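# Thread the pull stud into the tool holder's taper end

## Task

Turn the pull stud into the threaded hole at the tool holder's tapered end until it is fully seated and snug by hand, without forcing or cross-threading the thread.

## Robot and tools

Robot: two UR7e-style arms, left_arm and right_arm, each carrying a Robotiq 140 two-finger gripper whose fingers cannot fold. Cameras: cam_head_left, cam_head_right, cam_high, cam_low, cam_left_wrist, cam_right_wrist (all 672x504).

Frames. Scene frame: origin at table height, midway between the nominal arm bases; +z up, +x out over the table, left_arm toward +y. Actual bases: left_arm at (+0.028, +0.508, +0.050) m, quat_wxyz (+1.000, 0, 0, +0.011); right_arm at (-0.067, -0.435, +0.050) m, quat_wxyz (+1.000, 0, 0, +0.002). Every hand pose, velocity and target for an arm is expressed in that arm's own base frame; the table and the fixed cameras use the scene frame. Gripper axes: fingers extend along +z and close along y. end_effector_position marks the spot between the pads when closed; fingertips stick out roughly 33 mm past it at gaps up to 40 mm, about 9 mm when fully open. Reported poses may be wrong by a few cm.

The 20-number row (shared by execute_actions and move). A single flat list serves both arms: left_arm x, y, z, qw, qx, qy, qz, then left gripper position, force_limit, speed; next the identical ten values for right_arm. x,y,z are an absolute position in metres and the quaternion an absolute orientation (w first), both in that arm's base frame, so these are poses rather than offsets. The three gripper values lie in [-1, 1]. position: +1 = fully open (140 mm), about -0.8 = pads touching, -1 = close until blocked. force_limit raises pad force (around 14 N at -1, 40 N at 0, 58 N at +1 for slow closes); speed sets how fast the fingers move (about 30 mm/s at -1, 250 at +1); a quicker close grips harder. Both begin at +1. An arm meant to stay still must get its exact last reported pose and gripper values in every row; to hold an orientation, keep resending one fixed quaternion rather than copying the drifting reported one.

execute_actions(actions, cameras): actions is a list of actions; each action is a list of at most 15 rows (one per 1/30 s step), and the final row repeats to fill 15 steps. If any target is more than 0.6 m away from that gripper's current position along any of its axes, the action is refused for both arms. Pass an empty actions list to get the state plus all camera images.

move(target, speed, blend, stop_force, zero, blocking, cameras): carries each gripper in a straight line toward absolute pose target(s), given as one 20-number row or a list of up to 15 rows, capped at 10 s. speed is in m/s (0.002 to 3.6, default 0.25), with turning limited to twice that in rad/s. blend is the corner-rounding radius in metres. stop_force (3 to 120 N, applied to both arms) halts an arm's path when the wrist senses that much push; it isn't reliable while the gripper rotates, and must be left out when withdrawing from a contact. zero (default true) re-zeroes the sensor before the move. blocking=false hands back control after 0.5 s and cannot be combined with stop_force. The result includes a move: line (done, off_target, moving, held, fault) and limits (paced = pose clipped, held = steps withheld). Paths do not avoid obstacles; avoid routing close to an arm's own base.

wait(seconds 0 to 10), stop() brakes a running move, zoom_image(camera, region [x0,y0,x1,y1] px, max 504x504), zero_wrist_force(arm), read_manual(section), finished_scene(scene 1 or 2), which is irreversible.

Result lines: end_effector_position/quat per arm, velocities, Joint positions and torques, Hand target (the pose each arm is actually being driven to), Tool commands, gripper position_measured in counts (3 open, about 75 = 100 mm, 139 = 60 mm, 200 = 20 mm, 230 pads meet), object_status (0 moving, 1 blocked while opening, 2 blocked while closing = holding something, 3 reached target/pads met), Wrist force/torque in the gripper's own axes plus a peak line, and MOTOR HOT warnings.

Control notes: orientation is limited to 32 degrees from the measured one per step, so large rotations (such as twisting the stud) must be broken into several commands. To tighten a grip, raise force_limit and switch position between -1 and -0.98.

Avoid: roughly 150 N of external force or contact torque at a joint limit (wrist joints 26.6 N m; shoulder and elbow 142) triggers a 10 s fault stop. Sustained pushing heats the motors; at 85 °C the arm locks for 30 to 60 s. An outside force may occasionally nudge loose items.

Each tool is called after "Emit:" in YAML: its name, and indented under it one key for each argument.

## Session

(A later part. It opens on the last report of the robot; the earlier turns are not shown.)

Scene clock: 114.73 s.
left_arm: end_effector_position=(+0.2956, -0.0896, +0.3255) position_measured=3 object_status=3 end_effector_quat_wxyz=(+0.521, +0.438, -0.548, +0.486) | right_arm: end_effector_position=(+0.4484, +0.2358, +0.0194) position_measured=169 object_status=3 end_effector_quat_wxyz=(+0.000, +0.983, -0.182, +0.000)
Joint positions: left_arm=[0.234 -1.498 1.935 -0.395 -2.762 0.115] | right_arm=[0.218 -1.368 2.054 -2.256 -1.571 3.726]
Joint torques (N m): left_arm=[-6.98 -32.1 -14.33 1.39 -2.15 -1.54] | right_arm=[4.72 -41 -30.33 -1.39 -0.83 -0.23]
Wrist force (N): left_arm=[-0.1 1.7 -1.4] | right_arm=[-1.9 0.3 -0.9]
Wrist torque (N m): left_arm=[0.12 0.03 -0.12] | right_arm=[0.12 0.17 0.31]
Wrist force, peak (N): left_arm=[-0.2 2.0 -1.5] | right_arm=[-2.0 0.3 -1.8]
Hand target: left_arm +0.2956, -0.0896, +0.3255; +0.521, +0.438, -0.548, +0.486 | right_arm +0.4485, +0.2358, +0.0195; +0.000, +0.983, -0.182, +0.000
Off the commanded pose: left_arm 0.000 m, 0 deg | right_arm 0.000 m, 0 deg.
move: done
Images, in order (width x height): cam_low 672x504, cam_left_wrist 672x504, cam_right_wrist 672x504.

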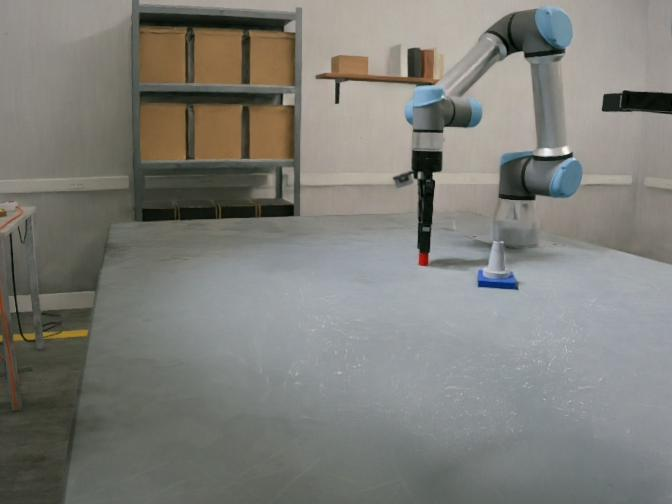

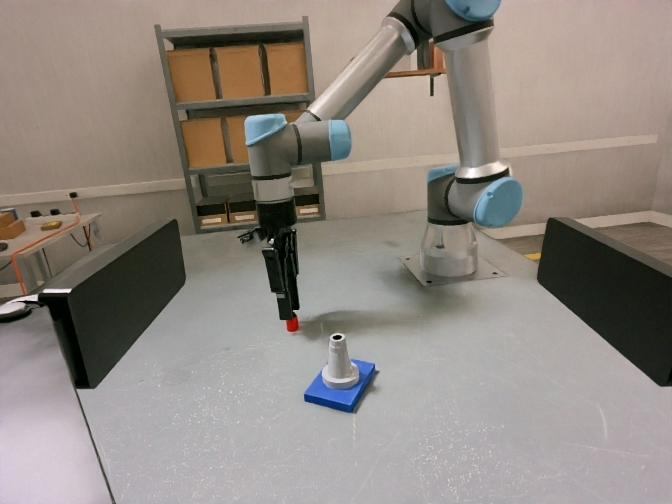

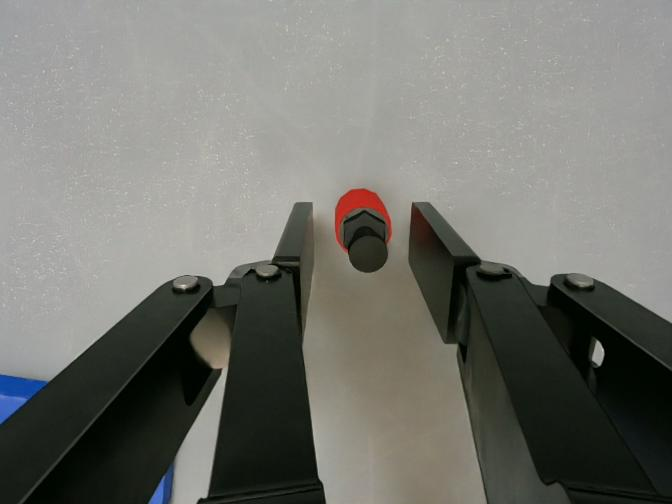

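Emit:
move:
  target:
    - [0.2956,-0.0896,0.3255,0.521,0.438,-0.548,0.486,1,1,1,0.4463,0.2352,0.019,0,0.9833,-0.1822,0,-0.32,-1,0]
    - [0.2956,-0.0896,0.3255,0.521,0.438,-0.548,0.486,1,1,1,0.4463,0.2352,0.019,0,0.9833,-0.1822,0,-1,1,-1]
  speed: 0.06

Emit:
wait:
  seconds: 1
  cameras: ["cam_right_wrist"]

Emit:
zoom_image:
  camera: "cam_right_wrist"
  region: [300, 180, 440, 320]

Scene clock: 127.27 s.
left_arm: end_effector_position=(+0.2956, -0.0896, +0.3255) position_measured=3 object_status=3 end_effector_quat_wxyz=(+0.521, +0.438, -0.548, +0.486) | right_arm: end_effector_position=(+0.4463, +0.2352, +0.0190) position_measured=209 object_status=0 end_effector_quat_wxyz=(+0.000, +0.983, -0.182, +0.000)
Joint positions: left_arm=[0.234 -1.498 1.935 -0.395 -2.762 0.115] | right_arm=[0.218 -1.372 2.06 -2.259 -1.571 3.726]
Joint torques (N m): left_arm=[-7.01 -32.07 -14.3 0.31 -2.09 -1.6] | right_arm=[-9.16 -13.2 -25.49 -1.24 -1.54 -1.3]
Wrist force (N): left_arm=[0.2 1.8 -1.3] | right_arm=[-3.7 1.0 -10.9]
Wrist torque (N m): left_arm=[0.15 -0.03 -0.12] | right_arm=[0.10 0.21 0.32]
Wrist force, peak (N): left_arm=[0.1 2.1 -1.7] | right_arm=[-3.7 1.0 -10.9]
Hand target: left_arm +0.2956, -0.0896, +0.3255; +0.521, +0.438, -0.548, +0.486 | right_arm +0.4463, +0.2352, +0.0190; +0.000, +0.983, -0.182, +0.000
Off the commanded pose: left_arm 0.000 m, 0 deg | right_arm 0.000 m, 0 deg.
move: done

Scene clock: 128.27 s.
left_arm: end_effector_position=(+0.2956, -0.0896, +0.3255) position_measured=3 object_status=3 end_effector_quat_wxyz=(+0.521, +0.438, -0.548, +0.486) | right_arm: end_effector_position=(+0.4463, +0.2352, +0.0190) position_measured=209 object_status=2 end_effector_quat_wxyz=(+0.000, +0.983, -0.182, +0.000)
Joint positions: left_arm=[0.234 -1.498 1.935 -0.395 -2.762 0.115] | right_arm=[0.218 -1.372 2.06 -2.259 -1.571 3.726]
Joint torques (N m): left_arm=[-6.73 -32.84 -14.38 0.1 -2.19 -1.55] | right_arm=[-7.91 -11.88 -20.99 -1.1 -1.29 -1.2]
Wrist force (N): left_arm=[-0.1 1.7 -1.1] | right_arm=[-4.0 1.1 -11.8]
Wrist torque (N m): left_arm=[0.13 0.03 -0.12] | right_arm=[0.09 0.25 0.32]
Wrist force, peak (N): left_arm=[-0.1 1.8 -1.5] | right_arm=[-3.8 1.2 -12.0]
Hand target: left_arm +0.2956, -0.0896, +0.3255; +0.521, +0.438, -0.548, +0.486 | right_arm +0.4463, +0.2352, +0.0190; +0.000, +0.983, -0.182, +0.000
Tool commands: left_gripper/position=+1.0 left_gripper/force_limit=+1.0 left_gripper/speed=+1.0 right_gripper/position=-1.0 right_gripper/force_limit=+1.0 right_gripper/speed=-1.0
Off the commanded pose: left_arm 0.000 m, 0 deg | right_arm 0.000 m, 0 deg.
wait: 1.00 s; at rest by 0.17 s
Images, in order (width x height): cam_right_wrist 672x504.

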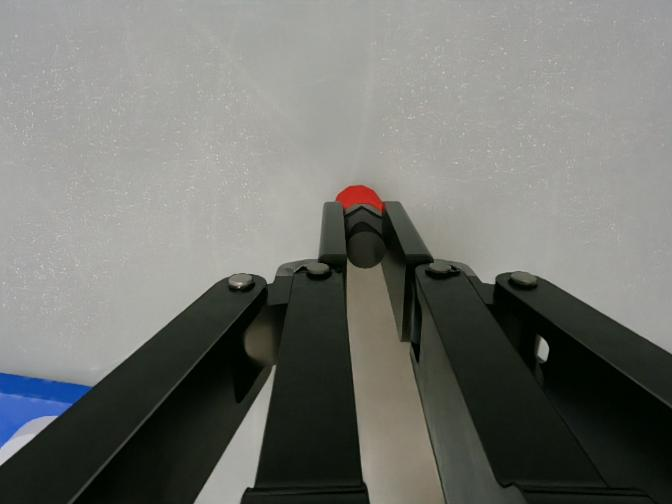

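Scaled by 3.600 from the camera's 672x504 image, which has a finer 960x720 frame.

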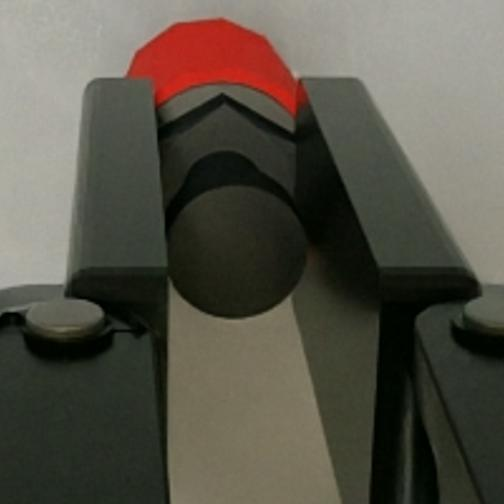

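Lifting, then measuring concentricity with the left camera at four orientations.

Emit:
move:
  target: [0.2956,-0.0896,0.3255,0.521,0.438,-0.548,0.486,1,1,1,0.4463,0.2352,0.15,0,0.9833,-0.1822,0,-1,1,-1]
  speed: 0.1

Emit:
move:
  target: [0.2956,-0.0896,0.3255,0.521,0.438,-0.548,0.486,1,1,1,0.4463,0.33,0.15,0,1,0,0,-1,1,-1]
  speed: 0.2
  cameras: ["cam_left_wrist"]

Emit:
zoom_image:
  camera: "cam_left_wrist"
  region: [240, 230, 310, 300]

Emit:
move:
  target: [0.2956,-0.0896,0.3255,0.521,0.438,-0.548,0.486,1,1,1,0.4463,0.33,0.15,0,0.7071,-0.7071,0,-1,1,-1]
  speed: 0.5
  cameras: ["cam_left_wrist"]

Emit:
zoom_image:
  camera: "cam_left_wrist"
  region: [240, 230, 310, 300]

Emit:
move:
  target:
    - [0.2956,-0.0896,0.3255,0.521,0.438,-0.548,0.486,1,1,1,0.4463,0.33,0.15,0,1,0,0,-1,1,-1]
    - [0.2956,-0.0896,0.3255,0.521,0.438,-0.548,0.486,1,1,1,0.4463,0.33,0.15,0,0.7071,0.7071,0,-1,1,-1]
  speed: 0.5
  blend: [0.02,0]
  cameras: ["cam_left_wrist"]

Emit:
zoom_image:
  camera: "cam_left_wrist"
  region: [240, 230, 310, 300]

Emit:
move:
  target: [0.2956,-0.0896,0.3255,0.521,0.438,-0.548,0.486,1,1,1,0.4463,0.33,0.15,0,0,1,0,-1,1,-1]
  speed: 0.5
  cameras: ["cam_left_wrist"]

Emit:
zoom_image:
  camera: "cam_left_wrist"
  region: [240, 230, 310, 300]

Scene clock: 142.47 s.
left_arm: end_effector_position=(+0.2956, -0.0896, +0.3255) position_measured=3 object_status=3 end_effector_quat_wxyz=(+0.521, +0.438, -0.548, +0.486) | right_arm: end_effector_position=(+0.4463, +0.2352, +0.1501) position_measured=209 object_status=2 end_effector_quat_wxyz=(+0.000, +0.983, -0.182, +0.000)
Joint positions: left_arm=[0.234 -1.498 1.935 -0.395 -2.762 0.115] | right_arm=[0.218 -1.535 1.862 -1.898 -1.571 3.726]
Joint torques (N m): left_arm=[-6.47 -32.12 -14.47 -0.82 -2.04 -1.55] | right_arm=[5.15 -13.8 -20.1 -3.28 1.09 -1.04]
Wrist force (N): left_arm=[-0.2 1.9 -1.2] | right_arm=[-1.6 0.6 -0.6]
Wrist torque (N m): left_arm=[0.16 0.04 -0.12] | right_arm=[0.17 0.10 0.35]
Wrist force, peak (N): left_arm=[-0.1 1.9 -1.6] | right_arm=[-3.7 1.4 -12.0]
Hand target: left_arm +0.2956, -0.0896, +0.3255; +0.521, +0.438, -0.548, +0.486 | right_arm +0.4463, +0.2352, +0.1500; +0.000, +0.983, -0.182, +0.000
Off the commanded pose: left_arm 0.000 m, 0 deg | right_arm 0.000 m, 0 deg.
move: done

Scene clock: 143.80 s.
left_arm: end_effector_position=(+0.2956, -0.0896, +0.3255) position_measured=3 object_status=3 end_effector_quat_wxyz=(+0.521, +0.438, -0.548, +0.486) | right_arm: end_effector_position=(+0.4463, +0.3300, +0.1499) position_measured=209 object_status=2 end_effector_quat_wxyz=(+0.000, +1.000, +0.000, +0.000)
Joint positions: left_arm=[0.234 -1.498 1.935 -0.395 -2.762 0.115] | right_arm=[0.394 -1.414 1.729 -1.885 -1.571 3.536]
Joint torques (N m): left_arm=[-6.14 -32.17 -13.43 -1.09 -2.16 -1.53] | right_arm=[-5.86 -43.77 -18.27 -4.31 -0.58 0.78]
Wrist force (N): left_arm=[-0.1 1.8 -1.2] | right_arm=[-1.2 0.9 -0.6]
Wrist torque (N m): left_arm=[0.16 0.03 -0.12] | right_arm=[0.21 0.06 0.23]
Wrist force, peak (N): left_arm=[-0.1 2.2 -1.4] | right_arm=[-1.0 1.9 -0.7]
Hand target: left_arm +0.2956, -0.0896, +0.3255; +0.521, +0.438, -0.548, +0.486 | right_arm +0.4463, +0.3300, +0.1500; +0.000, +1.000, +0.000, +0.000
Off the commanded pose: left_arm 0.000 m, 0 deg | right_arm 0.000 m, 0 deg.
move: done
Images, in order (width x height): cam_left_wrist 672x504.

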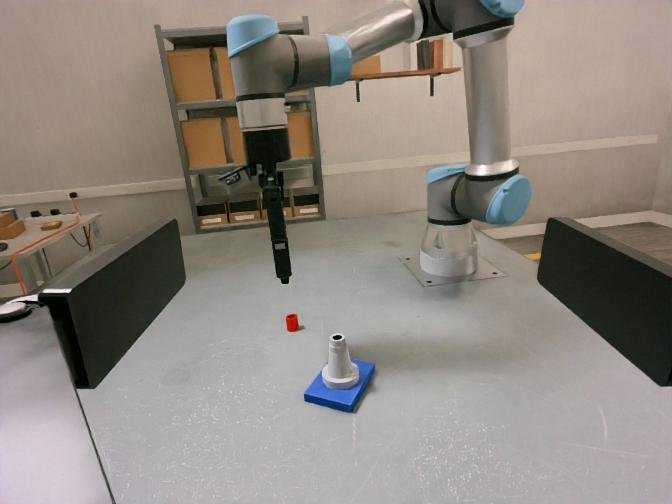

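Scaled by 7.200 from the camera's 672x504 image, which has a finer 960x720 frame.

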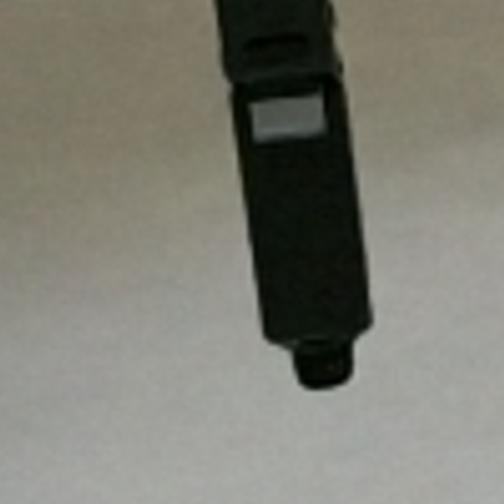

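Scene clock: 145.97 s.
left_arm: end_effector_position=(+0.2956, -0.0896, +0.3255) position_measured=3 object_status=3 end_effector_quat_wxyz=(+0.521, +0.438, -0.548, +0.486) | right_arm: end_effector_position=(+0.4463, +0.3300, +0.1500) position_measured=209 object_status=2 end_effector_quat_wxyz=(+0.000, +0.707, -0.707, +0.000)
Joint positions: left_arm=[0.234 -1.498 1.935 -0.395 -2.762 0.115] | right_arm=[0.394 -1.415 1.729 -1.885 -1.571 5.106]
Joint torques (N m): left_arm=[-6.16 -32.55 -14.08 -1.16 -2.08 -1.53] | right_arm=[3.18 -19.05 -33.93 -1.45 -0.31 0.72]
Wrist force (N): left_arm=[0.2 1.6 -1.3] | right_arm=[-1.2 1.2 -0.4]
Wrist torque (N m): left_arm=[0.10 -0.04 -0.12] | right_arm=[0.25 0.04 0.38]
Wrist force, peak (N): left_arm=[-0.5 2.0 -1.6] | right_arm=[-1.6 1.4 -0.8]
Hand target: left_arm +0.2956, -0.0896, +0.3255; +0.521, +0.438, -0.548, +0.486 | right_arm +0.4463, +0.3300, +0.1500; +0.000, +0.707, -0.707, +0.000
Off the commanded pose: left_arm 0.000 m, 0 deg | right_arm 0.000 m, 0 deg.
move: done
Images, in order (width x height): cam_left_wrist 672x504.

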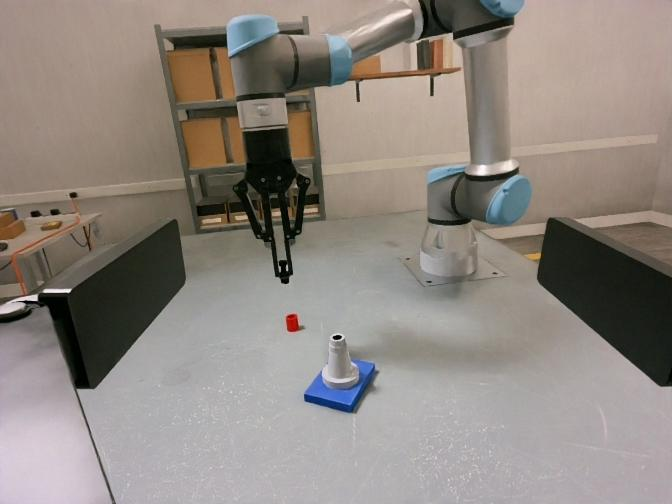

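Scaled by 7.200 from the camera's 672x504 image, which has a finer 960x720 frame.

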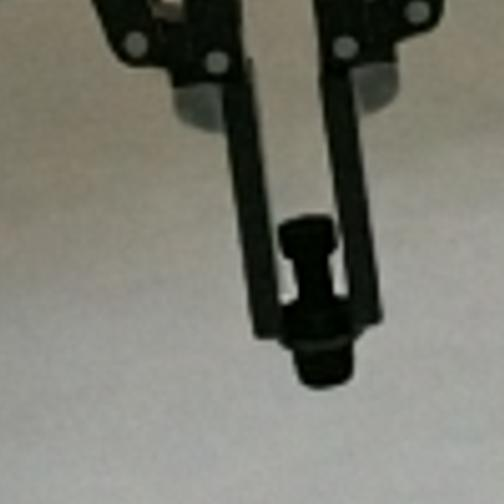

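Scene clock: 149.70 s.
left_arm: end_effector_position=(+0.2956, -0.0896, +0.3255) position_measured=3 object_status=3 end_effector_quat_wxyz=(+0.521, +0.438, -0.548, +0.486) | right_arm: end_effector_position=(+0.4463, +0.3300, +0.1500) position_measured=209 object_status=2 end_effector_quat_wxyz=(+0.000, +0.707, +0.707, +0.000)
Joint positions: left_arm=[0.234 -1.498 1.935 -0.395 -2.762 0.115] | right_arm=[0.394 -1.415 1.729 -1.885 -1.571 1.965]
Joint torques (N m): left_arm=[-6.51 -32.31 -14.04 -1.12 -2.12 -1.47] | right_arm=[-3.74 -42.28 -17.65 -2.72 0.04 -0.58]
Wrist force (N): left_arm=[-0.2 1.6 -1.1] | right_arm=[-1.4 1.2 -0.4]
Wrist torque (N m): left_arm=[0.11 0.04 -0.12] | right_arm=[0.26 0.08 0.24]
Wrist force, peak (N): left_arm=[0.3 2.1 -1.5] | right_arm=[-1.6 1.3 -1.1]
Hand target: left_arm +0.2956, -0.0896, +0.3255; +0.521, +0.438, -0.548, +0.486 | right_arm +0.4463, +0.3300, +0.1500; +0.000, +0.707, +0.707, +0.000
Off the commanded pose: left_arm 0.000 m, 0 deg | right_arm 0.000 m, 0 deg.
move: done
Images, in order (width x height): cam_left_wrist 672x504.

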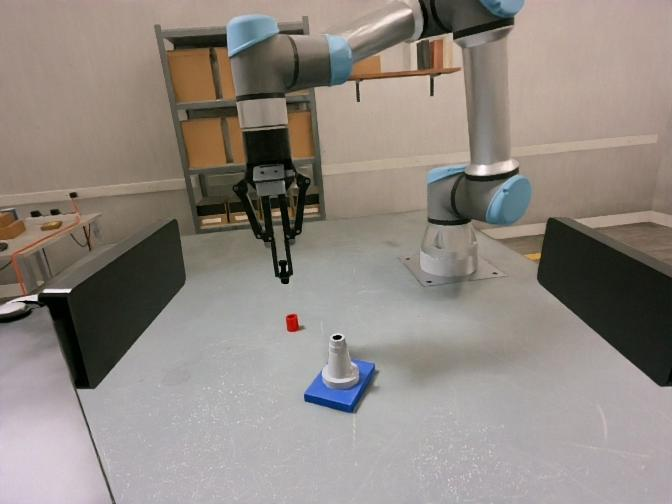

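Scaled by 7.200 from the camera's 672x504 image, which has a finer 960x720 frame.

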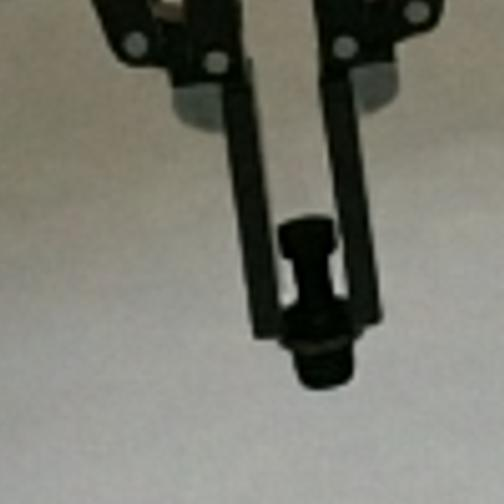

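Scene clock: 151.87 s.
left_arm: end_effector_position=(+0.2956, -0.0896, +0.3255) position_measured=3 object_status=3 end_effector_quat_wxyz=(+0.521, +0.438, -0.548, +0.486) | right_arm: end_effector_position=(+0.4463, +0.3300, +0.1500) position_measured=209 object_status=2 end_effector_quat_wxyz=(+0.000, +0.000, +1.000, +0.000)
Joint positions: left_arm=[0.234 -1.498 1.935 -0.395 -2.762 0.115] | right_arm=[0.394 -1.415 1.729 -1.885 -1.571 0.394]
Joint torques (N m): left_arm=[-7.15 -31.61 -13.95 -1.09 -2.07 -1.45] | right_arm=[-6.52 -43.01 -17.46 -1.27 -0.1 -0.72]
Wrist force (N): left_arm=[-0.1 1.8 -1.1] | right_arm=[-1.3 0.8 -0.6]
Wrist torque (N m): left_arm=[0.15 0.02 -0.12] | right_arm=[0.15 0.05 0.22]
Wrist force, peak (N): left_arm=[0.1 2.0 -1.4] | right_arm=[-1.6 1.1 -0.7]
Hand target: left_arm +0.2956, -0.0896, +0.3255; +0.521, +0.438, -0.548, +0.486 | right_arm +0.4463, +0.3300, +0.1500; +0.000, +0.000, +1.000, +0.000
Off the commanded pose: left_arm 0.000 m, 0 deg | right_arm 0.000 m, 0 deg.
move: done
Images, in order (width x height): cam_left_wrist 672x504.

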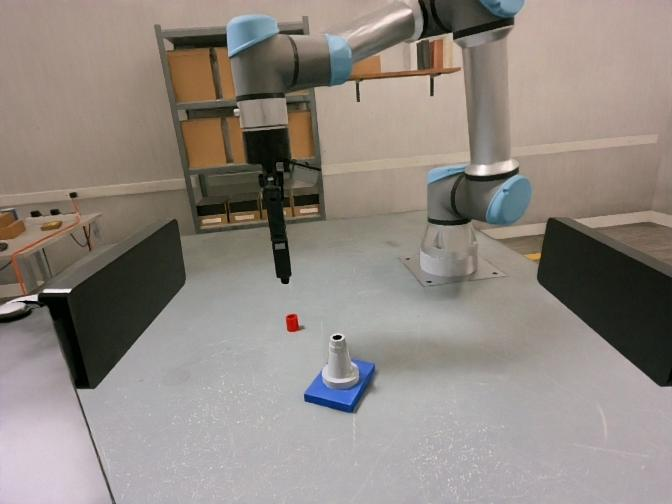

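Scaled by 7.200 from the camera's 672x504 image, which has a finer 960x720 frame.

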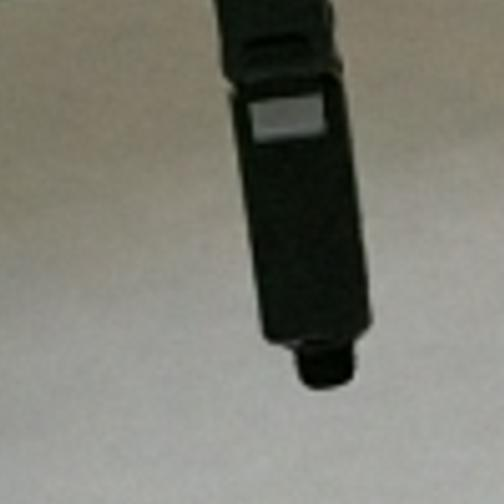

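Emit:
move:
  target:
    - [0.2956,-0.0896,0.3255,0.521,0.438,-0.548,0.486,1,1,1,0.42,0.36,0.16,0,-0.7071,0.7071,0,-1,1,-1]
    - [0.2956,-0.0896,0.3255,0.521,0.438,-0.548,0.486,1,1,1,0.40,0.39,0.16,0,-1,0,0,-1,1,-1]
    - [0.2956,-0.0896,0.3255,0.521,0.438,-0.548,0.486,1,1,1,0.38,0.42,0.16,0,-0.7071,-0.7071,0,-1,1,-1]
    - [0.2956,-0.0896,0.3255,0.521,0.438,-0.548,0.486,1,1,1,0.372,0.4357,0.15,0,0,-1,0,-1,1,-1]
  speed: 0.5
  blend: [0.02,0.02,0.02,0]

Emit:
move:
  target: [0.2956,-0.0896,0.3255,0.521,0.438,-0.548,0.486,1,1,1,0.372,0.4357,0.113,0,0,-1,0,-1,1,-1]
  speed: 0.08
  stop_force: 5
  cameras: ["cam_left_wrist","cam_right_wrist","cam_low"]

Emit:
zoom_image:
  camera: "cam_left_wrist"
  region: [305, 300, 375, 370]

Emit:
zoom_image:
  camera: "cam_right_wrist"
  region: [280, 140, 440, 300]

Emit:
zoom_image:
  camera: "cam_low"
  region: [465, 200, 535, 270]

Scene clock: 178.20 s.
left_arm: end_effector_position=(+0.2956, -0.0896, +0.3255) position_measured=3 object_status=3 end_effector_quat_wxyz=(+0.521, +0.438, -0.548, +0.486) | right_arm: end_effector_position=(+0.3720, +0.4358, +0.1500) position_measured=209 object_status=2 end_effector_quat_wxyz=(+0.000, +0.000, +1.000, +0.000)
Joint positions: left_arm=[0.234 -1.498 1.935 -0.395 -2.762 0.115] | right_arm=[0.629 -1.373 1.679 -1.877 -1.571 -5.654]
Joint torques (N m): left_arm=[-6.89 -31.8 -14.38 -1.09 -2.11 -1.53] | right_arm=[-8.92 -30.55 -18.87 -2.56 0.62 -0.69]
Wrist force (N): left_arm=[0.1 1.9 -1.1] | right_arm=[-1.3 0.6 -0.7]
Wrist torque (N m): left_arm=[0.16 -0.02 -0.12] | right_arm=[0.16 0.04 0.21]
Wrist force, peak (N): left_arm=[0.0 2.2 -1.5] | right_arm=[-1.5 1.6 -0.9]
Hand target: left_arm +0.2956, -0.0896, +0.3255; +0.521, +0.438, -0.548, +0.486 | right_arm +0.3720, +0.4357, +0.1500; +0.000, +0.000, +1.000, +0.000
Off the commanded pose: left_arm 0.000 m, 0 deg | right_arm 0.000 m, 0 deg.
move: done

Scene clock: 179.77 s.
left_arm: end_effector_position=(+0.2956, -0.0896, +0.3255) position_measured=3 object_status=3 end_effector_quat_wxyz=(+0.521, +0.438, -0.548, +0.486) | right_arm: end_effector_position=(+0.3720, +0.4357, +0.1130) position_measured=209 object_status=2 end_effector_quat_wxyz=(+0.000, +0.000, +1.000, +0.000)
Joint positions: left_arm=[0.234 -1.498 1.935 -0.395 -2.762 0.115] | right_arm=[0.629 -1.343 1.742 -1.97 -1.571 -5.654]
Joint torques (N m): left_arm=[-6.6 -32.55 -14.49 -1.11 -2.07 -1.39] | right_arm=[-7.83 -46.07 -33.37 -4.39 -1.75 -1.08]
Wrist force (N): left_arm=[0.0 1.7 -1.3] | right_arm=[-1.2 0.1 -1.2]
Wrist torque (N m): left_arm=[0.12 0.00 -0.12] | right_arm=[0.08 -0.01 0.22]
Wrist force, peak (N): left_arm=[-0.1 2.1 -1.2] | right_arm=[-1.3 0.6 -2.1]
Hand target: left_arm +0.2956, -0.0896, +0.3255; +0.521, +0.438, -0.548, +0.486 | right_arm +0.3720, +0.4357, +0.1130; +0.000, +0.000, +1.000, +0.000
Off the commanded pose: left_arm 0.000 m, 0 deg | right_arm 0.000 m, 0 deg.
move: done
Images, in order (width x height): cam_low 672x504, cam_left_wrist 672x504, cam_right_wrist 672x504.

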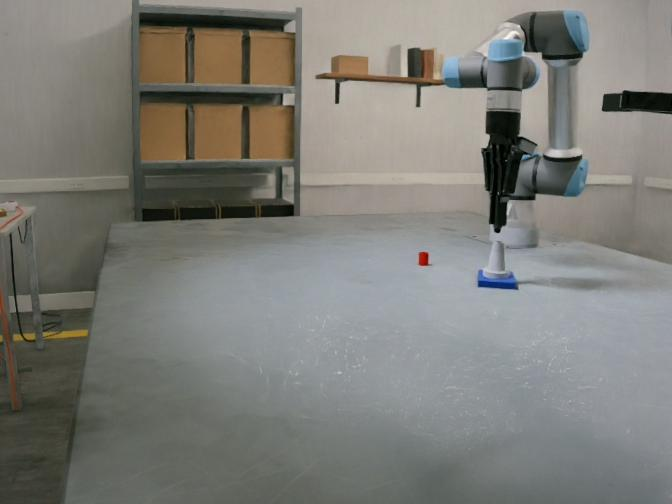

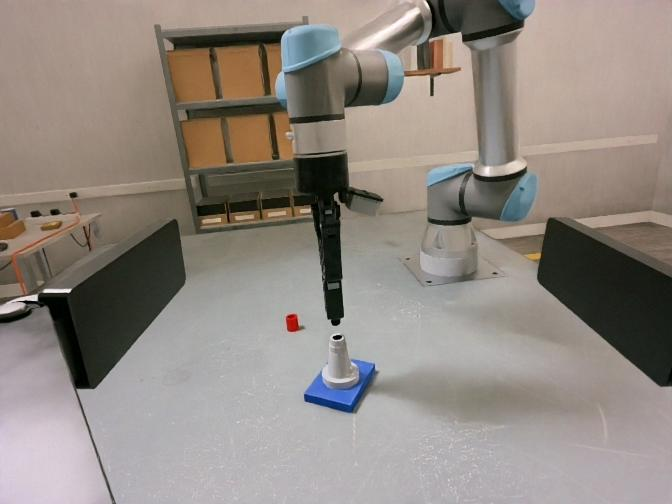

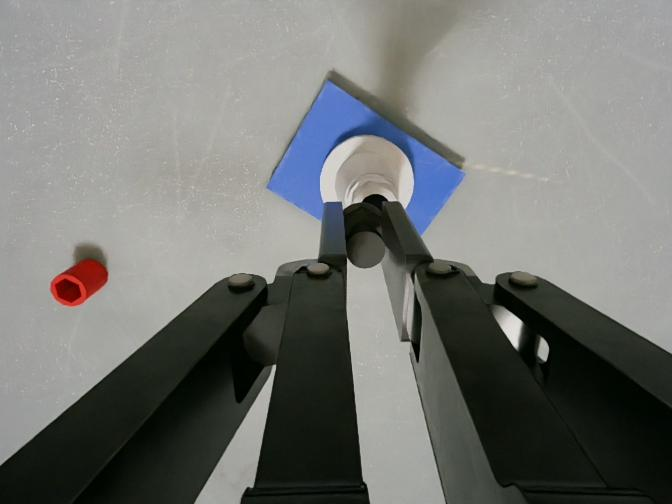

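Scaled by 7.200 from the camera's 672x504 image, which has a finer 960x720 frame.

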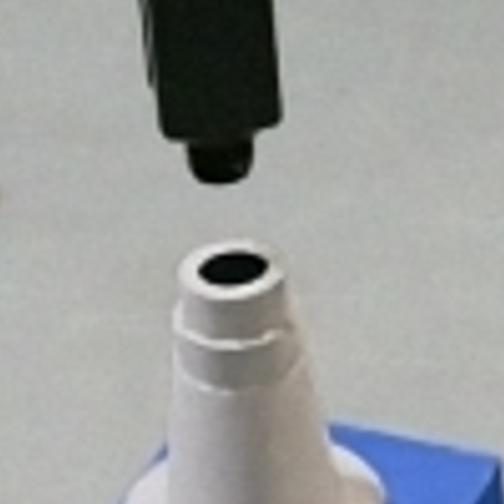

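Scaled by 3.150 from the camera's 672x504 image, which has a finer 960x720 frame.

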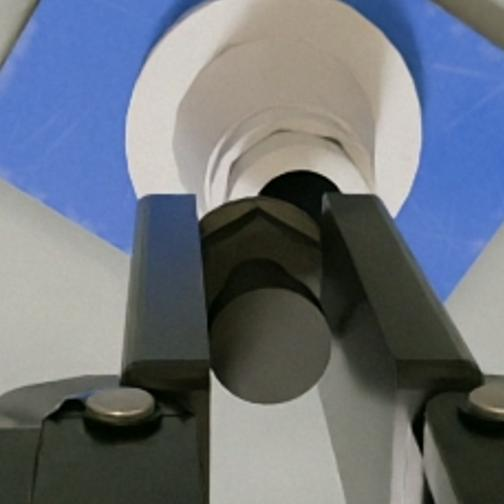

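Scaled by 7.200 from the camera's 672x504 image, which has a finer 960x720 frame.

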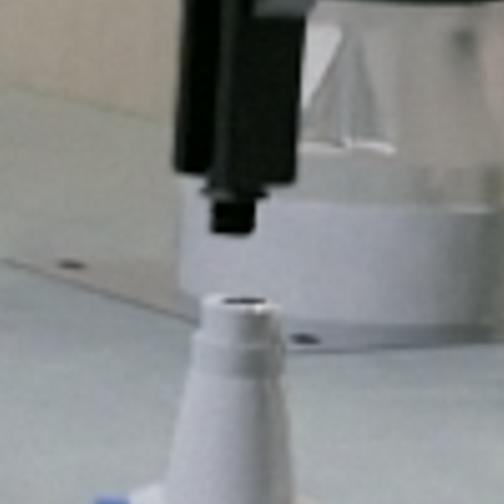

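Emit:
move:
  target: [0.2956,-0.0896,0.3255,0.521,0.438,-0.548,0.486,1,1,1,0.3724,0.4430,0.104,0,0,-1,0,-1,1,-1]
  speed: 0.06
  stop_force: 5
  cameras: ["cam_left_wrist","cam_right_wrist","cam_low"]

Emit:
zoom_image:
  camera: "cam_left_wrist"
  region: [305, 300, 375, 370]

Emit:
zoom_image:
  camera: "cam_right_wrist"
  region: [280, 140, 440, 300]

Emit:
zoom_image:
  camera: "cam_low"
  region: [465, 200, 535, 270]

Scene clock: 196.07 s.
left_arm: end_effector_position=(+0.2956, -0.0896, +0.3255) position_measured=3 object_status=3 end_effector_quat_wxyz=(+0.521, +0.438, -0.548, +0.486) | right_arm: end_effector_position=(+0.3724, +0.4430, +0.1040) position_measured=209 object_status=2 end_effector_quat_wxyz=(+0.000, +0.000, +1.000, +0.000)
Joint positions: left_arm=[0.234 -1.498 1.935 -0.395 -2.762 0.115] | right_arm=[0.639 -1.321 1.739 -1.989 -1.571 -5.644]
Joint torques (N m): left_arm=[-6.32 -32.24 -14.65 -1.09 -2.13 -1.44] | right_arm=[-9.42 -47.32 -18.93 -1.23 -1.32 -0.77]
Wrist force (N): left_arm=[0.2 1.8 -1.3] | right_arm=[-1.4 0.4 -0.8]
Wrist torque (N m): left_arm=[0.15 -0.04 -0.12] | right_arm=[0.14 0.03 0.21]
Wrist force, peak (N): left_arm=[-0.1 2.0 -1.4] | right_arm=[-1.7 0.0 -1.8]
Hand target: left_arm +0.2956, -0.0896, +0.3255; +0.521, +0.438, -0.548, +0.486 | right_arm +0.3724, +0.4430, +0.1040; +0.000, +0.000, +1.000, +0.000
Off the commanded pose: left_arm 0.000 m, 0 deg | right_arm 0.000 m, 0 deg.
move: done
Images, in order (width x height): cam_low 672x504, cam_left_wrist 672x504, cam_right_wrist 672x504.

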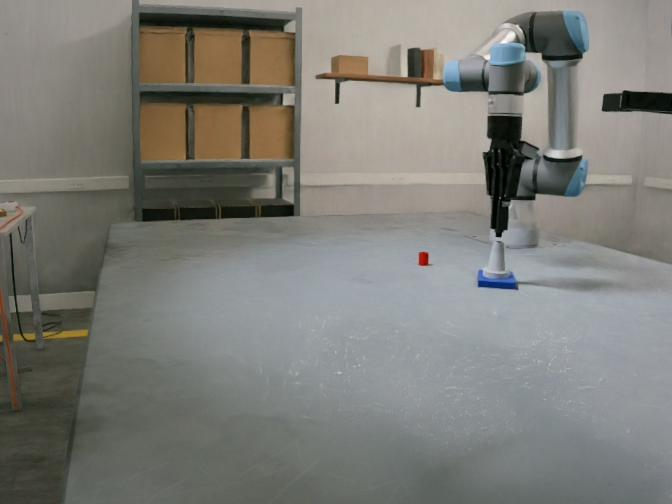

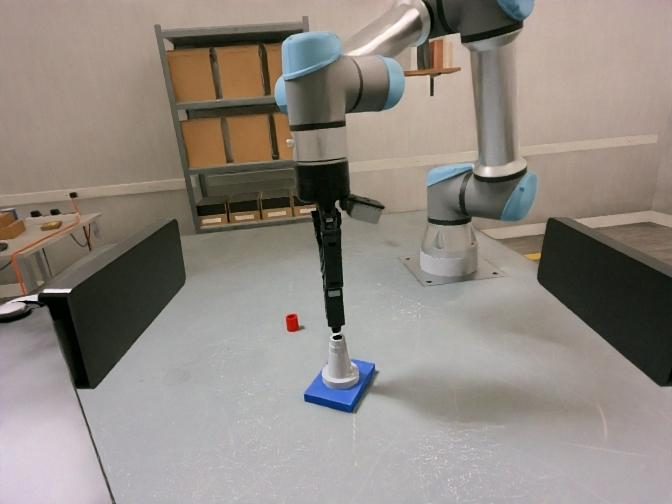

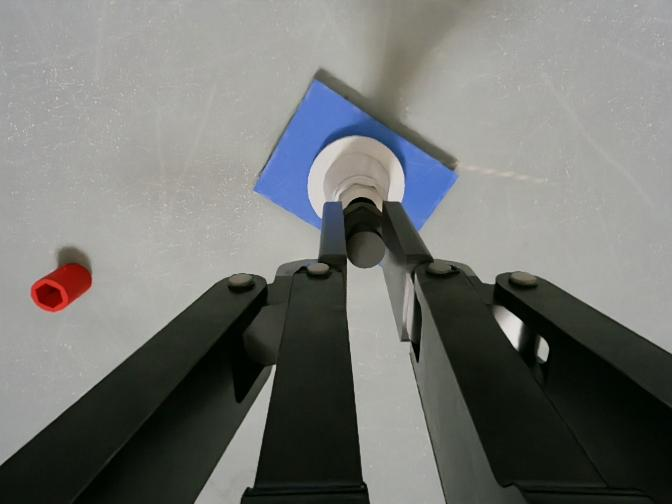

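Scaled by 7.200 from the camera's 672x504 image, which has a finer 960x720 frame.

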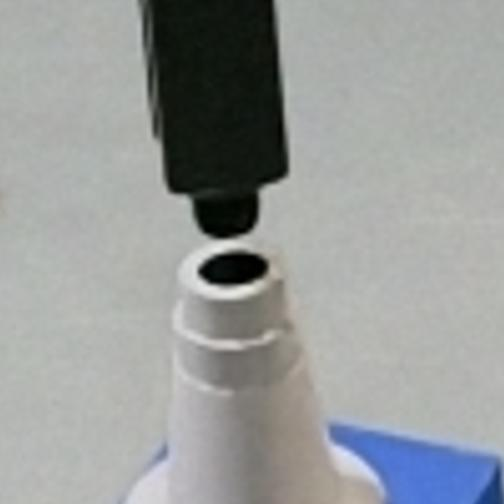

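Scaled by 3.150 from the camera's 672x504 image, which has a finer 960x720 frame.

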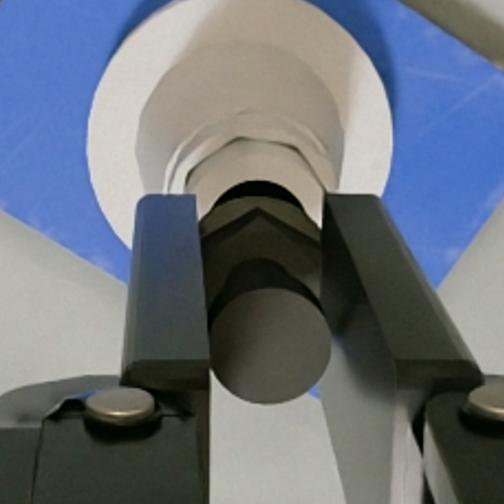

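Scaled by 7.200 from the camera's 672x504 image, which has a finer 960x720 frame.

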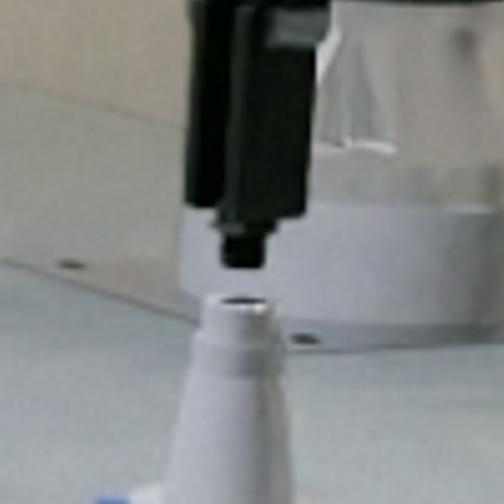

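Emit:
move:
  target: [0.2956,-0.0896,0.3255,0.521,0.438,-0.548,0.486,1,1,1,0.3724,0.4435,0.0995,0,0,-1,0,-1,1,-1]
  speed: 0.04

Emit:
move:
  target: [0.2956,-0.0896,0.3255,0.521,0.438,-0.548,0.486,1,1,1,0.3724,0.4435,0.09,0,0,-1,0,-1,1,-1]
  speed: 0.004
  stop_force: 4
  cameras: ["cam_left_wrist","cam_low"]

Emit:
zoom_image:
  camera: "cam_left_wrist"
  region: [315, 310, 355, 350]

Emit:
zoom_image:
  camera: "cam_low"
  region: [480, 220, 520, 260]

Scene clock: 208.33 s.
left_arm: end_effector_position=(+0.2956, -0.0896, +0.3255) position_measured=3 object_status=3 end_effector_quat_wxyz=(+0.521, +0.438, -0.548, +0.486) | right_arm: end_effector_position=(+0.3724, +0.4435, +0.0994) position_measured=209 object_status=2 end_effector_quat_wxyz=(+0.000, +0.000, +1.000, +0.000)
Joint positions: left_arm=[0.234 -1.498 1.935 -0.395 -2.762 0.115] | right_arm=[0.64 -1.316 1.745 -2 -1.571 -5.643]
Joint torques (N m): left_arm=[-6.27 -31.81 -13.95 -1.11 -2.13 -1.51] | right_arm=[8.13 -29.02 -22.56 -2.13 -1.44 1.39]
Wrist force (N): left_arm=[-0.1 1.8 -1.2] | right_arm=[-1.4 0.4 -0.7]
Wrist torque (N m): left_arm=[0.15 0.03 -0.12] | right_arm=[0.14 0.05 0.21]
Wrist force, peak (N): left_arm=[-0.4 2.1 -1.6] | right_arm=[-1.6 0.4 -1.2]
Hand target: left_arm +0.2956, -0.0896, +0.3255; +0.521, +0.438, -0.548, +0.486 | right_arm +0.3724, +0.4435, +0.0995; +0.000, +0.000, +1.000, +0.000
Off the commanded pose: left_arm 0.000 m, 0 deg | right_arm 0.000 m, 0 deg.
move: done

Scene clock: 211.53 s.
left_arm: end_effector_position=(+0.2956, -0.0896, +0.3255) position_measured=3 object_status=3 end_effector_quat_wxyz=(+0.521, +0.438, -0.548, +0.486) | right_arm: end_effector_position=(+0.3724, +0.4435, +0.0919) position_measured=209 object_status=2 end_effector_quat_wxyz=(+0.000, +0.000, +1.000, +0.000)
Joint positions: left_arm=[0.234 -1.498 1.935 -0.395 -2.762 0.115] | right_arm=[0.64 -1.308 1.756 -2.019 -1.571 -5.643]
Joint torques (N m): left_arm=[-6.78 -31.84 -14.58 -1.21 -2.13 -1.45] | right_arm=[3.31 -44.38 -30.1 -0.86 -1.35 -0.18]
Wrist force (N): left_arm=[0.1 2.0 -1.1] | right_arm=[-0.9 2.2 -6.0]
Wrist torque (N m): left_arm=[0.18 -0.01 -0.12] | right_arm=[0.10 0.11 0.22]
Wrist force, peak (N): left_arm=[0.2 2.1 -1.6] | right_arm=[0.3 2.9 -11.4]
Hand target: left_arm +0.2956, -0.0896, +0.3255; +0.521, +0.438, -0.548, +0.486 | right_arm +0.3724, +0.4435, +0.0920; +0.000, +0.000, +1.000, +0.000
Off the commanded pose: left_arm 0.000 m, 0 deg | right_arm 0.002 m, 0 deg.
move: contact (right_arm)
Images, in order (width x height): cam_low 672x504, cam_left_wrist 672x504.

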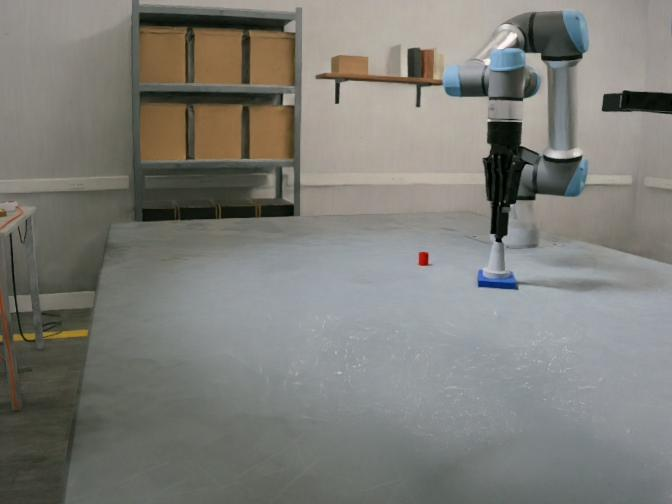

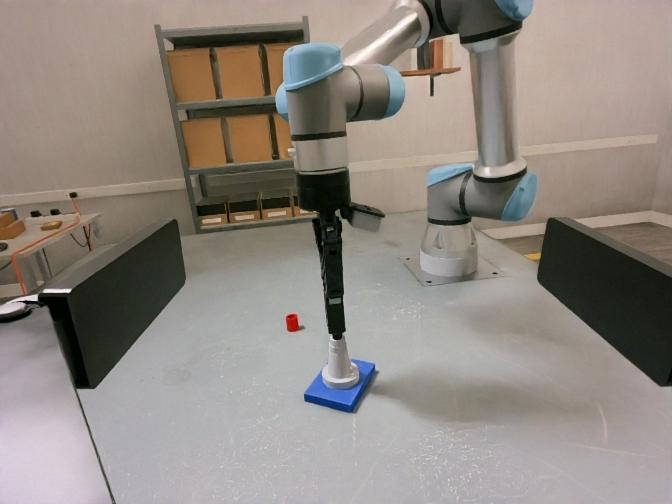

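Scaled by 12.600 from the camera's 672x504 image, which has a finer 960x720 frame.

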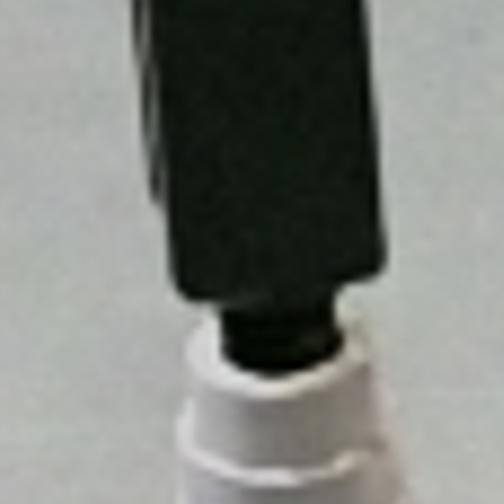

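Scaled by 12.600 from the camera's 672x504 image, which has a finer 960x720 frame.

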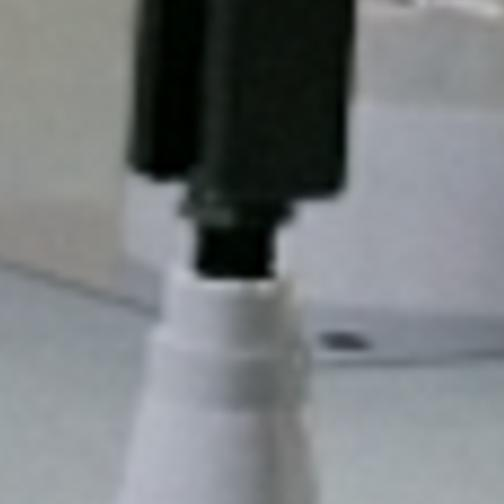

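Emit:
move:
  target: [0.2956,-0.0896,0.3255,0.521,0.438,-0.548,0.486,1,1,1,0.3723,0.4437,0.0920,0,-0.5,-0.866,0,-1,1,-1]
  speed: 0.4

Emit:
move:
  target: [0.2956,-0.0896,0.3255,0.521,0.438,-0.548,0.486,1,1,1,0.3723,0.4437,0.0920,0,-0.866,-0.5,0,-1,1,-1]
  speed: 0.4

Scene clock: 220.20 s.
left_arm: end_effector_position=(+0.2956, -0.0896, +0.3255) position_measured=3 object_status=3 end_effector_quat_wxyz=(+0.521, +0.438, -0.548, +0.486) | right_arm: end_effector_position=(+0.3723, +0.4437, +0.0920) position_measured=209 object_status=2 end_effector_quat_wxyz=(+0.000, +0.500, +0.866, +0.000)
Joint positions: left_arm=[0.234 -1.498 1.935 -0.395 -2.762 0.115] | right_arm=[0.64 -1.308 1.756 -2.018 -1.571 -4.596]
Joint torques (N m): left_arm=[-7.23 -32.04 -14.99 -1.13 -2.08 -1.51] | right_arm=[3.75 -21.8 -32.55 -1.49 -0.63 0.73]
Wrist force (N): left_arm=[0.0 1.7 -1.5] | right_arm=[-1.8 1.0 -0.7]
Wrist torque (N m): left_arm=[0.11 0.00 -0.12] | right_arm=[0.26 0.09 0.34]
Wrist force, peak (N): left_arm=[0.0 2.1 -1.6] | right_arm=[-0.8 2.4 -5.9]
Hand target: left_arm +0.2956, -0.0896, +0.3255; +0.521, +0.438, -0.548, +0.486 | right_arm +0.3723, +0.4437, +0.0920; +0.000, +0.500, +0.866, +0.000
Off the commanded pose: left_arm 0.000 m, 0 deg | right_arm 0.000 m, 0 deg.
move: done

Scene clock: 222.07 s.
left_arm: end_effector_position=(+0.2956, -0.0896, +0.3255) position_measured=3 object_status=3 end_effector_quat_wxyz=(+0.521, +0.438, -0.548, +0.486) | right_arm: end_effector_position=(+0.3723, +0.4437, +0.0921) position_measured=209 object_status=2 end_effector_quat_wxyz=(+0.000, +0.866, +0.500, +0.000)
Joint positions: left_arm=[0.234 -1.498 1.935 -0.395 -2.762 0.115] | right_arm=[0.64 -1.308 1.756 -2.019 -1.571 -3.549]
Joint torques (N m): left_arm=[-5.66 -31.81 -14.61 -1.23 -2.08 -1.54] | right_arm=[7.72 -22.22 -33.34 -1.32 -1.43 0.71]
Wrist force (N): left_arm=[-0.2 1.9 -1.2] | right_arm=[-1.3 -0.4 -1.0]
Wrist torque (N m): left_arm=[0.17 0.06 -0.13] | right_arm=[0.24 0.11 0.35]
Wrist force, peak (N): left_arm=[0.0 2.0 -1.5] | right_arm=[-1.9 1.1 -0.7]
Hand target: left_arm +0.2956, -0.0896, +0.3255; +0.521, +0.438, -0.548, +0.486 | right_arm +0.3723, +0.4437, +0.0920; +0.000, +0.866, +0.500, +0.000
Off the commanded pose: left_arm 0.000 m, 0 deg | right_arm 0.000 m, 0 deg.
move: done

Emit:
move:
  target: [0.2956,-0.0896,0.3255,0.521,0.438,-0.548,0.486,1,1,1,0.3723,0.4437,0.0880,0,-0.866,-0.5,0,-1,1,-1]
  speed: 0.003
  stop_force: 4

Scene clock: 226.30 s.
left_arm: end_effector_position=(+0.2956, -0.0896, +0.3255) position_measured=3 object_status=3 end_effector_quat_wxyz=(+0.521, +0.438, -0.548, +0.486) | right_arm: end_effector_position=(+0.3723, +0.4437, +0.0913) position_measured=209 object_status=2 end_effector_quat_wxyz=(+0.000, +0.866, +0.500, +0.000)
Joint positions: left_arm=[0.234 -1.498 1.935 -0.395 -2.762 0.115] | right_arm=[0.64 -1.307 1.757 -2.02 -1.571 -3.548]
Joint torques (N m): left_arm=[-6.82 -31.76 -15.03 -1.2 -2.16 -1.64] | right_arm=[4.1 -39.21 -30.85 -0.85 -0.52 1.21]
Wrist force (N): left_arm=[0.0 1.9 -1.3] | right_arm=[0.4 -2.0 -5.0]
Wrist torque (N m): left_arm=[0.17 -0.01 -0.12] | right_arm=[0.36 0.07 0.34]
Wrist force, peak (N): left_arm=[0.0 1.8 -1.8] | right_arm=[0.3 -2.5 -6.4]
Hand target: left_arm +0.2956, -0.0896, +0.3255; +0.521, +0.438, -0.548, +0.486 | right_arm +0.3723, +0.4437, +0.0914; +0.000, +0.866, +0.500, +0.000
Off the commanded pose: left_arm 0.000 m, 0 deg | right_arm 0.003 m, 0 deg.
move: contact (right_arm)

Emit:
move:
  target: [0.2956,-0.0896,0.3255,0.521,0.438,-0.548,0.486,1,1,1,0.3722,0.4440,0.0912,0,1,0,0,-1,1,-1]
  speed: 0.4

Emit:
move:
  target: [0.2956,-0.0896,0.3255,0.521,0.438,-0.548,0.486,1,1,1,0.3722,0.4440,0.0911,0,0.866,-0.5,0,-1,1,-1]
  speed: 0.4

Scene clock: 237.00 s.
left_arm: end_effector_position=(+0.2956, -0.0896, +0.3255) position_measured=3 object_status=3 end_effector_quat_wxyz=(+0.521, +0.438, -0.548, +0.486) | right_arm: end_effector_position=(+0.3722, +0.4440, +0.0912) position_measured=209 object_status=2 end_effector_quat_wxyz=(+0.000, +1.000, +0.000, +0.000)
Joint positions: left_arm=[0.234 -1.498 1.935 -0.395 -2.762 0.115] | right_arm=[0.641 -1.307 1.756 -2.02 -1.571 -2.501]
Joint torques (N m): left_arm=[-6.25 -32.18 -14 -1.23 -2.21 -1.46] | right_arm=[3.88 -21.95 -31.51 -0.75 -1.62 0.62]
Wrist force (N): left_arm=[0.1 2.0 -1.4] | right_arm=[-3.0 -1.5 -3.4]
Wrist torque (N m): left_arm=[0.19 -0.01 -0.12] | right_arm=[0.42 0.09 0.31]
Wrist force, peak (N): left_arm=[-0.1 1.9 -1.7] | right_arm=[0.3 -2.2 -5.3]
Hand target: left_arm +0.2956, -0.0896, +0.3255; +0.521, +0.438, -0.548, +0.486 | right_arm +0.3722, +0.4440, +0.0912; +0.000, +1.000, +0.000, +0.000
Off the commanded pose: left_arm 0.000 m, 0 deg | right_arm 0.000 m, 0 deg.
move: done

Scene clock: 238.87 s.
left_arm: end_effector_position=(+0.2956, -0.0896, +0.3255) position_measured=3 object_status=3 end_effector_quat_wxyz=(+0.521, +0.438, -0.548, +0.486) | right_arm: end_effector_position=(+0.3722, +0.4440, +0.0911) position_measured=209 object_status=2 end_effector_quat_wxyz=(+0.000, +0.866, -0.500, +0.000)
Joint positions: left_arm=[0.234 -1.498 1.935 -0.395 -2.762 0.115] | right_arm=[0.641 -1.307 1.757 -2.021 -1.571 -1.454]
Joint torques (N m): left_arm=[-7 -31.72 -14.53 -1.13 -2.09 -1.55] | right_arm=[7.05 -21.51 -32.27 -0.94 -1.62 0.78]
Wrist force (N): left_arm=[-0.2 1.6 -1.2] | right_arm=[-4.6 0.7 -1.0]
Wrist torque (N m): left_arm=[0.11 0.05 -0.12] | right_arm=[0.36 0.05 0.36]
Wrist force, peak (N): left_arm=[-0.1 2.0 -1.3] | right_arm=[-5.0 -0.7 -0.8]
Hand target: left_arm +0.2956, -0.0896, +0.3255; +0.521, +0.438, -0.548, +0.486 | right_arm +0.3722, +0.4440, +0.0911; +0.000, +0.866, -0.500, +0.000
Off the commanded pose: left_arm 0.000 m, 0 deg | right_arm 0.000 m, 0 deg.
move: done

Emit:
move:
  target: [0.2956,-0.0896,0.3255,0.521,0.438,-0.548,0.486,1,1,1,0.3721,0.4443,0.0909,0,0.5,-0.866,0,-1,1,-1]
  speed: 0.4

Emit:
move:
  target: [0.2956,-0.0896,0.3255,0.521,0.438,-0.548,0.486,1,1,1,0.3721,0.4443,0.0906,0,0,-1,0,-1,1,-1]
  speed: 0.4
  cameras: ["cam_left_wrist"]

Emit:
zoom_image:
  camera: "cam_left_wrist"
  region: [315, 310, 355, 350]

Scene clock: 247.57 s.
left_arm: end_effector_position=(+0.2956, -0.0896, +0.3255) position_measured=3 object_status=3 end_effector_quat_wxyz=(+0.521, +0.438, -0.548, +0.486) | right_arm: end_effector_position=(+0.3721, +0.4443, +0.0909) position_measured=209 object_status=2 end_effector_quat_wxyz=(+0.000, -0.500, +0.866, +0.000)
Joint positions: left_arm=[0.234 -1.498 1.935 -0.395 -2.762 0.115] | right_arm=[0.642 -1.306 1.756 -2.021 -1.571 -0.406]
Joint torques (N m): left_arm=[-6.33 -31.83 -14.64 -1.14 -2.15 -1.42] | right_arm=[3.33 -24.72 -33.58 -1.36 -1.2 0.73]
Wrist force (N): left_arm=[-0.1 1.6 -1.5] | right_arm=[-2.4 1.8 1.5]
Wrist torque (N m): left_arm=[0.10 0.01 -0.12] | right_arm=[0.28 -0.01 0.34]
Wrist force, peak (N): left_arm=[-0.1 1.8 -1.7] | right_arm=[-5.0 0.1 -1.4]
Hand target: left_arm +0.2956, -0.0896, +0.3255; +0.521, +0.438, -0.548, +0.486 | right_arm +0.3721, +0.4443, +0.0909; +0.000, -0.500, +0.866, +0.000
Off the commanded pose: left_arm 0.000 m, 0 deg | right_arm 0.000 m, 0 deg.
move: done

Scene clock: 249.43 s.
left_arm: end_effector_position=(+0.2956, -0.0896, +0.3255) position_measured=3 object_status=3 end_effector_quat_wxyz=(+0.521, +0.438, -0.548, +0.486) | right_arm: end_effector_position=(+0.3721, +0.4443, +0.0906) position_measured=209 object_status=2 end_effector_quat_wxyz=(+0.000, +0.000, +1.000, +0.000)
Joint positions: left_arm=[0.234 -1.498 1.935 -0.395 -2.762 0.115] | right_arm=[0.641 -1.306 1.757 -2.022 -1.571 0.641]
Joint torques (N m): left_arm=[-5.61 -32.13 -14.63 -1.21 -2.2 -1.43] | right_arm=[7.09 -24.02 -33.61 -0.95 -0.86 0.74]
Wrist force (N): left_arm=[-0.1 1.6 -1.5] | right_arm=[-2.5 2.5 2.8]
Wrist torque (N m): left_arm=[0.11 0.03 -0.12] | right_arm=[0.03 0.09 0.34]
Wrist force, peak (N): left_arm=[-0.2 2.2 -1.3] | right_arm=[-2.8 4.6 5.0]
Hand target: left_arm +0.2956, -0.0896, +0.3255; +0.521, +0.438, -0.548, +0.486 | right_arm +0.3721, +0.4443, +0.0906; +0.000, +0.000, +1.000, +0.000
Off the commanded pose: left_arm 0.000 m, 0 deg | right_arm 0.000 m, 0 deg.
move: done
Images, in order (width x height): cam_left_wrist 672x504.

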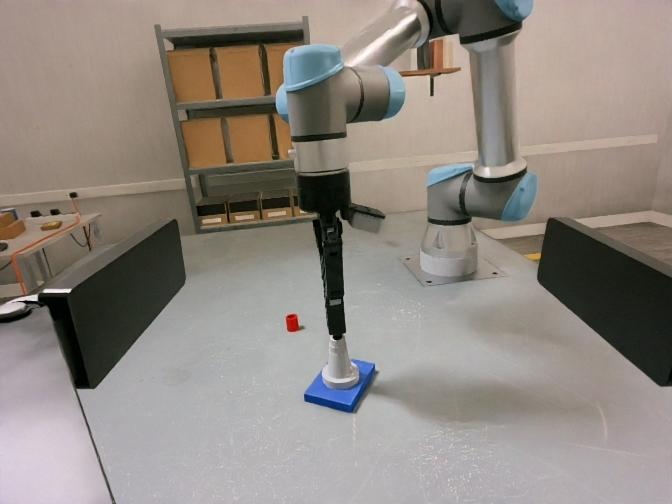

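Scaled by 12.600 from the camera's 672x504 image, which has a finer 960x720 frame.

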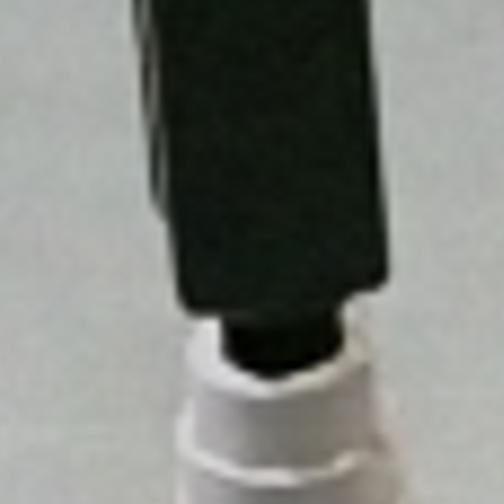

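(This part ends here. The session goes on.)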